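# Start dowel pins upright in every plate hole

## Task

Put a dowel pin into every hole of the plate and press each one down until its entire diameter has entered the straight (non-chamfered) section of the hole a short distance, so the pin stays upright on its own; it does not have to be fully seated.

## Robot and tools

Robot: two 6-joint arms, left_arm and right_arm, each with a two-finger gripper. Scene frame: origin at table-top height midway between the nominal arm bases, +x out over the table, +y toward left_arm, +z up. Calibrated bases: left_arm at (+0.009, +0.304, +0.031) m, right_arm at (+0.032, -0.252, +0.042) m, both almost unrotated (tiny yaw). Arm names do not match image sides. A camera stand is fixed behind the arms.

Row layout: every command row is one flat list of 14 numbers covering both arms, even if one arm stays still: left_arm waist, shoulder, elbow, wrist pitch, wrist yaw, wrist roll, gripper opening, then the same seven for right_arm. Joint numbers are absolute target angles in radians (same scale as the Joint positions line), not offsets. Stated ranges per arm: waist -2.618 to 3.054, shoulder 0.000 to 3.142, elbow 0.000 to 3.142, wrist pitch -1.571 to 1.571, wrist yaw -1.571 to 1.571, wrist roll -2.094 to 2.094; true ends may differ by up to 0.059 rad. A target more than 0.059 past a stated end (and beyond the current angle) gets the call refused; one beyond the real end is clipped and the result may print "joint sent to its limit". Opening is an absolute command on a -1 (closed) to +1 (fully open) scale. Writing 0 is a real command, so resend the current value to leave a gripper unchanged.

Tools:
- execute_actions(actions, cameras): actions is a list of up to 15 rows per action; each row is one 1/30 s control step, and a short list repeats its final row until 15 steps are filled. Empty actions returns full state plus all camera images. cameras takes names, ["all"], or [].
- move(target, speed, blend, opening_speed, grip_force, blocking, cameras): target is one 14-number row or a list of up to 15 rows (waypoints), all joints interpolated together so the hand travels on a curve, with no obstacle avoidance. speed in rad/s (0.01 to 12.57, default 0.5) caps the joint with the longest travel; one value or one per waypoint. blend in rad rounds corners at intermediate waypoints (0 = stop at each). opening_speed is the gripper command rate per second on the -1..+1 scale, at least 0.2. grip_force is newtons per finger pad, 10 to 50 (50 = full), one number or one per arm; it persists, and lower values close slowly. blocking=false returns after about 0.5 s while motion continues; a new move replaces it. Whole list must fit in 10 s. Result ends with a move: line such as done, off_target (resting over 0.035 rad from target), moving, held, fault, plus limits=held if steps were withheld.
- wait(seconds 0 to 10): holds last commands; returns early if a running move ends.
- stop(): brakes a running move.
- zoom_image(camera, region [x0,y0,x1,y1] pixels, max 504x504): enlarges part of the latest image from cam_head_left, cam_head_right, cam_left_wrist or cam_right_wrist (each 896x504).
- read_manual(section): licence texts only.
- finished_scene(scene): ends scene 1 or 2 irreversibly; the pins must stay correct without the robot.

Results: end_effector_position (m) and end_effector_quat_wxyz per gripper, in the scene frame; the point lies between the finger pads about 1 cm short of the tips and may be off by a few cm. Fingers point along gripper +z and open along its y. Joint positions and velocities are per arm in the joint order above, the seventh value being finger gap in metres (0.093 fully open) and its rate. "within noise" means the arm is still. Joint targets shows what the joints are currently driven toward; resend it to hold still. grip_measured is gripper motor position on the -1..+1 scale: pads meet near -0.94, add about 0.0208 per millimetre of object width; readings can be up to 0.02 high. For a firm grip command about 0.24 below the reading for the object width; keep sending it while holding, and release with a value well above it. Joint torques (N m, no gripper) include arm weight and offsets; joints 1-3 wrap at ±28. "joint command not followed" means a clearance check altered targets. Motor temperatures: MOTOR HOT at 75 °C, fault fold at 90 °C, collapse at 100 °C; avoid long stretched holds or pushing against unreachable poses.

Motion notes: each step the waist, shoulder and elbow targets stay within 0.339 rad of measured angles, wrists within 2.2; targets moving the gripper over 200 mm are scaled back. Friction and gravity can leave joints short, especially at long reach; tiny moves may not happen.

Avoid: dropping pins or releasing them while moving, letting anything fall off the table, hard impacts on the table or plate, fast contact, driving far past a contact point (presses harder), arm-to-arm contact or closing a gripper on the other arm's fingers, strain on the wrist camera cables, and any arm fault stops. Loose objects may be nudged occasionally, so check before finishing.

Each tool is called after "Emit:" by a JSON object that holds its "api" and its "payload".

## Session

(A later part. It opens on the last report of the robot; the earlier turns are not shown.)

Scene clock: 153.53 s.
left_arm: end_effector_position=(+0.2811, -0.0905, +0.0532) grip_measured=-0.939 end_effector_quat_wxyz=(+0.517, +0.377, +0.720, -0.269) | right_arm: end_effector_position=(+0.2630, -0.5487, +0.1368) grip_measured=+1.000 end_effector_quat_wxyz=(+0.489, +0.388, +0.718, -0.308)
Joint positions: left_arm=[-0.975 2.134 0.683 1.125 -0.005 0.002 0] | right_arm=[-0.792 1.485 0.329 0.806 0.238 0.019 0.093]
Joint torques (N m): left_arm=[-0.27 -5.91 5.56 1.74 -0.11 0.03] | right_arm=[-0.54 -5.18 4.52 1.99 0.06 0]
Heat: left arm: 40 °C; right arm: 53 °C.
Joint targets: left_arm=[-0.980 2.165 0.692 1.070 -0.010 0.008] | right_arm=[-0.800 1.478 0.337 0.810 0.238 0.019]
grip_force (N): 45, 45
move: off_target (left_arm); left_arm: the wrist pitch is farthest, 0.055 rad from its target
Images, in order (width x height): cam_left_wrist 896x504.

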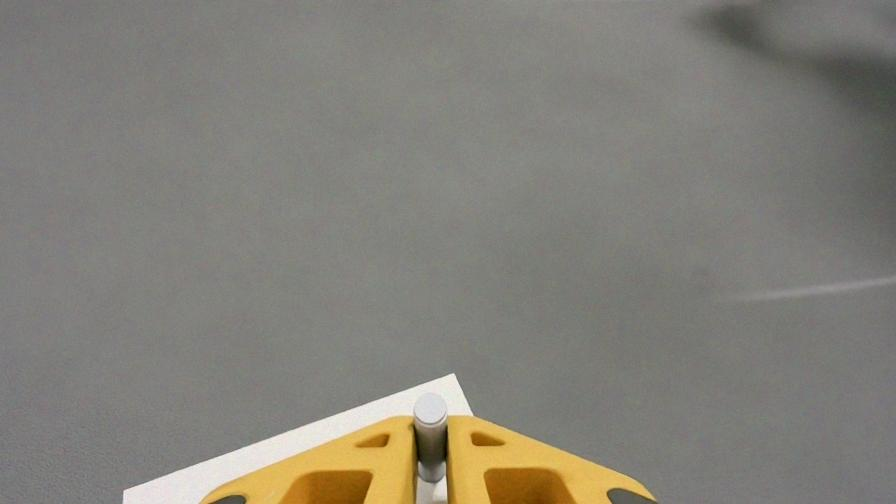

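Emit:
{"api": "move", "payload": {"target": [[-0.980,2.185,0.688,0.96,-0.005,0.005,-1,-0.8,1.478,0.337,0.81,0.238,0.019,1],[-0.980,2.21,0.685,0.90,-0.005,0.005,-1,-0.8,1.478,0.337,0.81,0.238,0.019,1]], "speed": 0.15, "cameras": ["cam_left_wrist"]}}

Emit:
{"api": "zoom_image", "payload": {"camera": "cam_left_wrist", "region": [375, 374, 505, 504]}}

Scene clock: 159.27 s.
left_arm: end_effector_position=(+0.2826, -0.0927, +0.0481) grip_measured=-0.939 end_effector_quat_wxyz=(+0.513, +0.379, +0.722, -0.267) | right_arm: end_effector_position=(+0.2630, -0.5487, +0.1368) grip_measured=+1.000 end_effector_quat_wxyz=(+0.489, +0.388, +0.718, -0.308)
Joint positions: left_arm=[-0.975 2.153 0.698 1.118 -0.005 0.002 0] | right_arm=[-0.792 1.485 0.329 0.806 0.238 0.019 0.093]
Joint torques (N m): left_arm=[-0.27 -3.69 3.26 -0.13 -0.06 0] | right_arm=[-0.36 -5.14 4.79 2.05 0.05 0.07]
Heat: left arm: 39 °C; right arm: 53 °C.
Joint targets: left_arm=[-0.980 2.210 0.685 0.900 -0.005 0.005] | right_arm=[-0.800 1.478 0.337 0.810 0.238 0.019]
grip_force (N): 45, 45
move: off_target (left_arm); left_arm: the wrist pitch is farthest, 0.218 rad from its target
Images, in order (width x height): cam_left_wrist 896x504.

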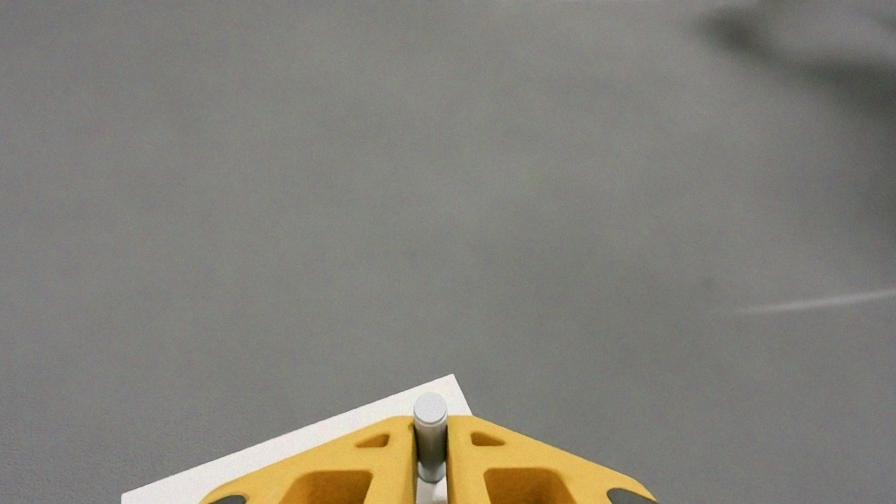

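Scaled by 3.877 from the camera's 896x504 image, which has a finer 1280x720 frame.

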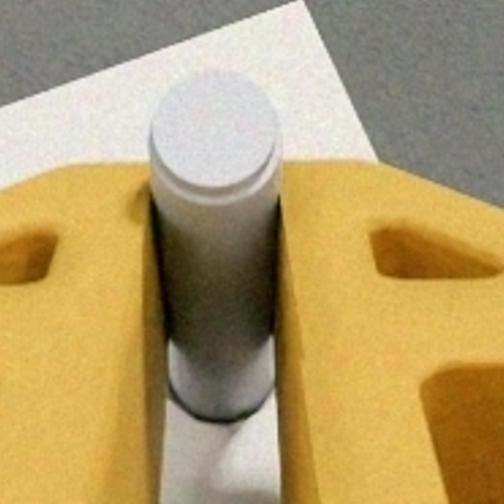

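Emit:
{"api": "move", "payload": {"target": [[-0.966,2.190,0.685,0.97,-0.005,0.005,-1,-0.8,1.478,0.337,0.81,0.238,0.019,1],[-0.985,2.190,0.685,0.97,-0.005,0.005,-1,-0.8,1.478,0.337,0.81,0.238,0.019,1],[-0.975,2.190,0.655,1.0,-0.005,0.005,-1,-0.8,1.478,0.337,0.81,0.238,0.019,1],[-0.975,2.200,0.72,0.94,-0.005,0.005,-1,-0.8,1.478,0.337,0.81,0.238,0.019,1],[-0.975,2.20,0.69,0.97,-0.005,0.005,-1,-0.8,1.478,0.337,0.81,0.238,0.019,1]], "speed": 0.1, "cameras": ["cam_left_wrist"]}}

Emit:
{"api": "zoom_image", "payload": {"camera": "cam_left_wrist", "region": [375, 374, 505, 504]}}

Scene clock: 183.37 s.
left_arm: end_effector_position=(+0.2857, -0.0974, +0.0510) grip_measured=-0.939 end_effector_quat_wxyz=(+0.516, +0.378, +0.720, -0.268) | right_arm: end_effector_position=(+0.2630, -0.5487, +0.1368) grip_measured=+1.000 end_effector_quat_wxyz=(+0.489, +0.388, +0.718, -0.308)
Joint positions: left_arm=[-0.975 2.157 0.72 1.109 -0.006 0.002 0] | right_arm=[-0.792 1.485 0.329 0.806 0.238 0.019 0.093]
Joint torques (N m): left_arm=[0.2 -5.04 1.74 0.79 -0.07 -0.02] | right_arm=[-0.72 -5.19 4.77 2.02 0.06 -0.03]
Heat: left arm: 35 °C; right arm: 54 °C.
Joint targets: left_arm=[-0.975 2.200 0.690 0.970 -0.005 0.005] | right_arm=[-0.800 1.478 0.337 0.810 0.238 0.019]
grip_force (N): 45, 45
move: off_target (left_arm); left_arm: the wrist pitch is farthest, 0.139 rad from its target
Images, in order (width x height): cam_left_wrist 896x504.

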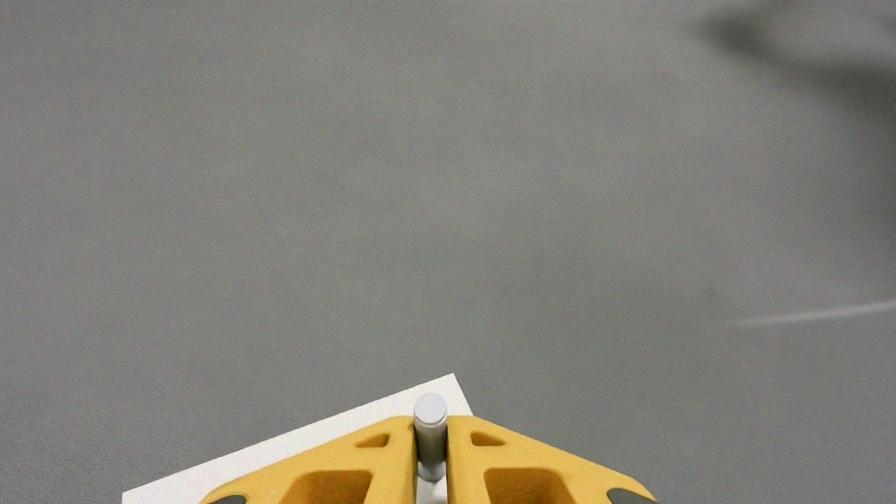

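Scaled by 3.877 from the camera's 896x504 image, which has a finer 1280x720 frame.

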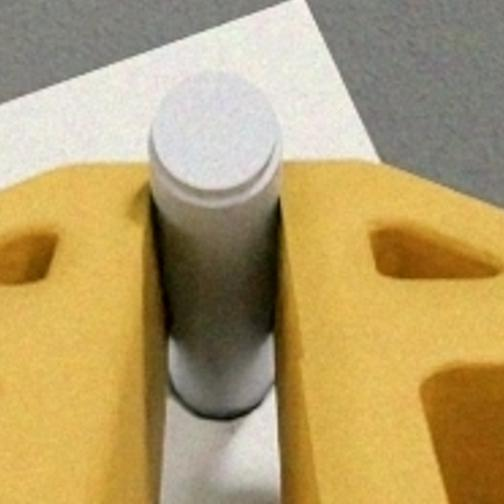

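Emit:
{"api": "move", "payload": {"target": [[-0.975,2.140,0.705,1.085,-0.006,0.004,-1,-0.8,1.478,0.337,0.81,0.238,0.019,1],[-0.975,2.125,0.705,1.090,-0.006,0.004,-0.6,-0.8,1.478,0.337,0.81,0.238,0.019,1],[-0.975,1.86,0.40,1.12,-0.006,0.004,-0.6,-0.8,1.478,0.337,0.81,0.238,0.019,1]], "speed": [0.1,0.1,0.3], "opening_speed": 0.3, "cameras": ["cam_left_wrist"]}}

Emit:
{"api": "zoom_image", "payload": {"camera": "cam_left_wrist", "region": [240, 170, 540, 340]}}

Scene clock: 193.43 s.
left_arm: end_effector_position=(+0.2409, -0.0323, +0.0640) grip_measured=-0.602 end_effector_quat_wxyz=(+0.496, +0.385, +0.735, -0.257) | right_arm: end_effector_position=(+0.2630, -0.5487, +0.1368) grip_measured=+1.000 end_effector_quat_wxyz=(+0.489, +0.388, +0.718, -0.308)
Joint positions: left_arm=[-0.975 1.894 0.406 1.102 -0.006 0.002 0.016] | right_arm=[-0.792 1.485 0.329 0.806 0.238 0.019 0.093]
Joint torques (N m): left_arm=[0.24 -9.63 3.77 2.52 -0.07 -0.03] | right_arm=[-0.73 -5.07 4.9 2.08 0.12 0.01]
Motor temperatures (°C): left_arm=[25 34 33 36 26 24 31] | right_arm=[27 34 36 55 26 26 24]
Heat: left arm: 36 °C; right arm: 55 °C.
Joint targets: left_arm=[-0.975 1.860 0.400 1.120 -0.006 0.004] | right_arm=[-0.800 1.478 0.337 0.810 0.238 0.019]
grip_force (N): 45, 45
move: done
Images, in order (width x height): cam_left_wrist 896x504.

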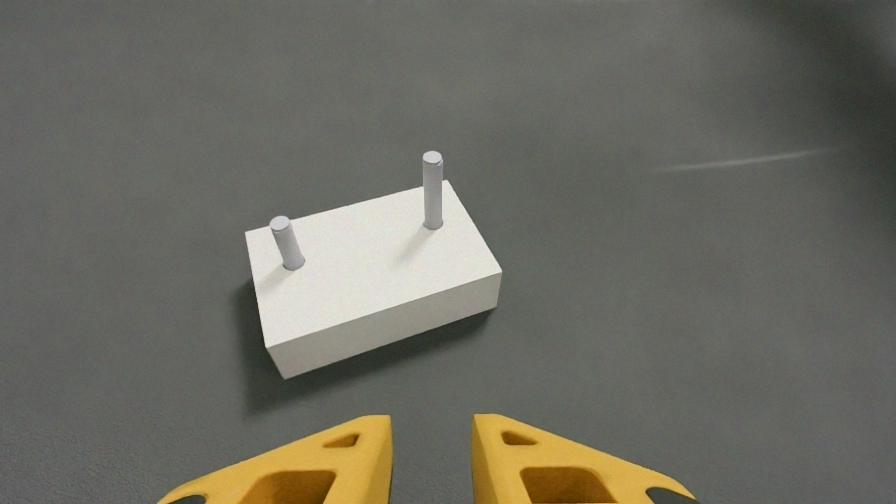

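Scaled by 1.680 from the camera's 896x504 image, which has a finer 1280x720 frame.

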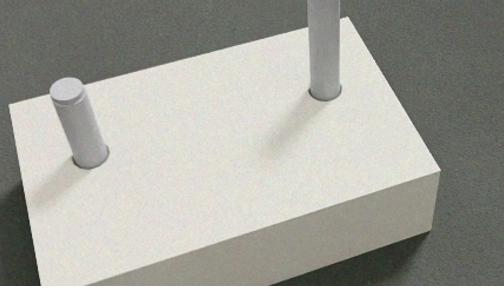

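Emit:
{"api": "zoom_image", "payload": {"camera": "cam_left_wrist", "region": [390, 140, 480, 240]}}

Emit:
{"api": "zoom_image", "payload": {"camera": "cam_left_wrist", "region": [250, 200, 340, 300]}}

Scaled by 5.040 from the camera's 896x504 image, which has a finer 1280x720 frame.

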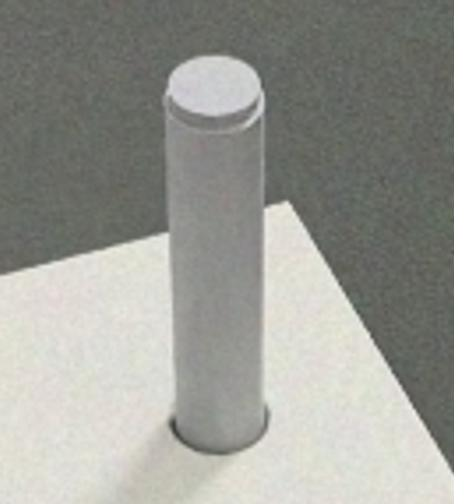

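Scaled by 5.040 from the camera's 896x504 image, which has a finer 1280x720 frame.

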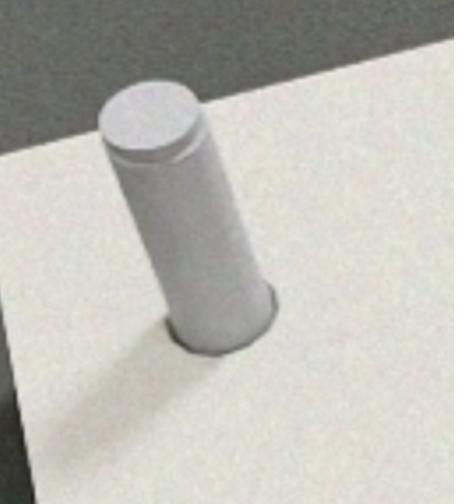

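Emit:
{"api": "move", "payload": {"target": [[-0.9,1.6,1.1,-0.3,0.0,-0.4,-0.6,-0.8,1.478,0.337,0.81,0.238,0.019,1],[-0.785,1.75,1.45,-1.25,0,-0.785,-0.6,-0.8,1.478,0.337,0.81,0.238,0.019,1]], "speed": 0.9, "blend": [0.2,0], "cameras": ["cam_left_wrist"]}}

Scene clock: 221.60 s.
left_arm: end_effector_position=(+0.2350, +0.0798, +0.1426) grip_measured=-0.602 end_effector_quat_wxyz=(+0.007, +0.005, +1.000, -0.003) | right_arm: end_effector_position=(+0.2630, -0.5487, +0.1368) grip_measured=+1.000 end_effector_quat_wxyz=(+0.489, +0.388, +0.718, -0.308)
Joint positions: left_arm=[-0.79 1.736 1.419 -1.239 -0.006 -0.773 0.016] | right_arm=[-0.792 1.485 0.329 0.806 0.238 0.019 0.093]
Joint torques (N m): left_arm=[0.66 -6.3 10.04 0.12 -0.05 -0.13] | right_arm=[-0.8 -5.29 4.63 2.06 0.06 0.05]
Motor temperatures (°C): left_arm=[25 37 34 41 26 24 30] | right_arm=[27 34 36 56 26 26 24]
Heat: left arm: 41 °C; right arm: 56 °C.
Joint targets: left_arm=[-0.785 1.750 1.450 -1.250 0.000 -0.785] | right_arm=[-0.800 1.478 0.337 0.810 0.238 0.019]
grip_force (N): 45, 45
move: done
Images, in order (width x height): cam_left_wrist 896x504.

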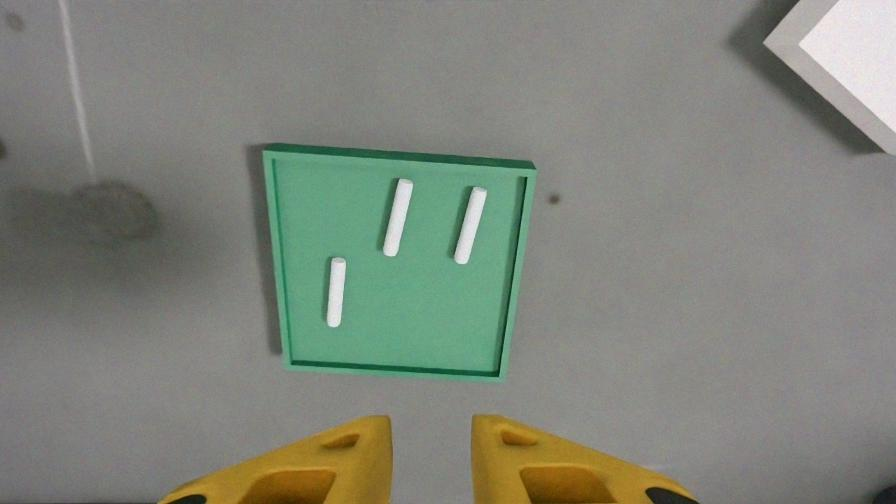

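Emit:
{"api": "zoom_image", "payload": {"camera": "cam_left_wrist", "region": [370, 165, 470, 265]}}

Scaled by 5.040 from the camera's 896x504 image, which has a finer 1280x720 frame.

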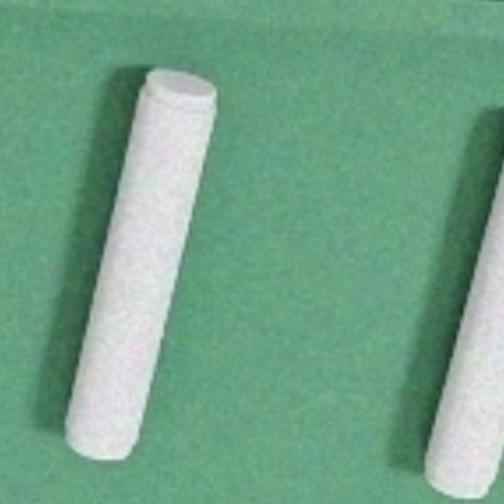

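Emit:
{"api": "finished_scene", "payload": {"scene": 2}}

The scene is finished: the task was done.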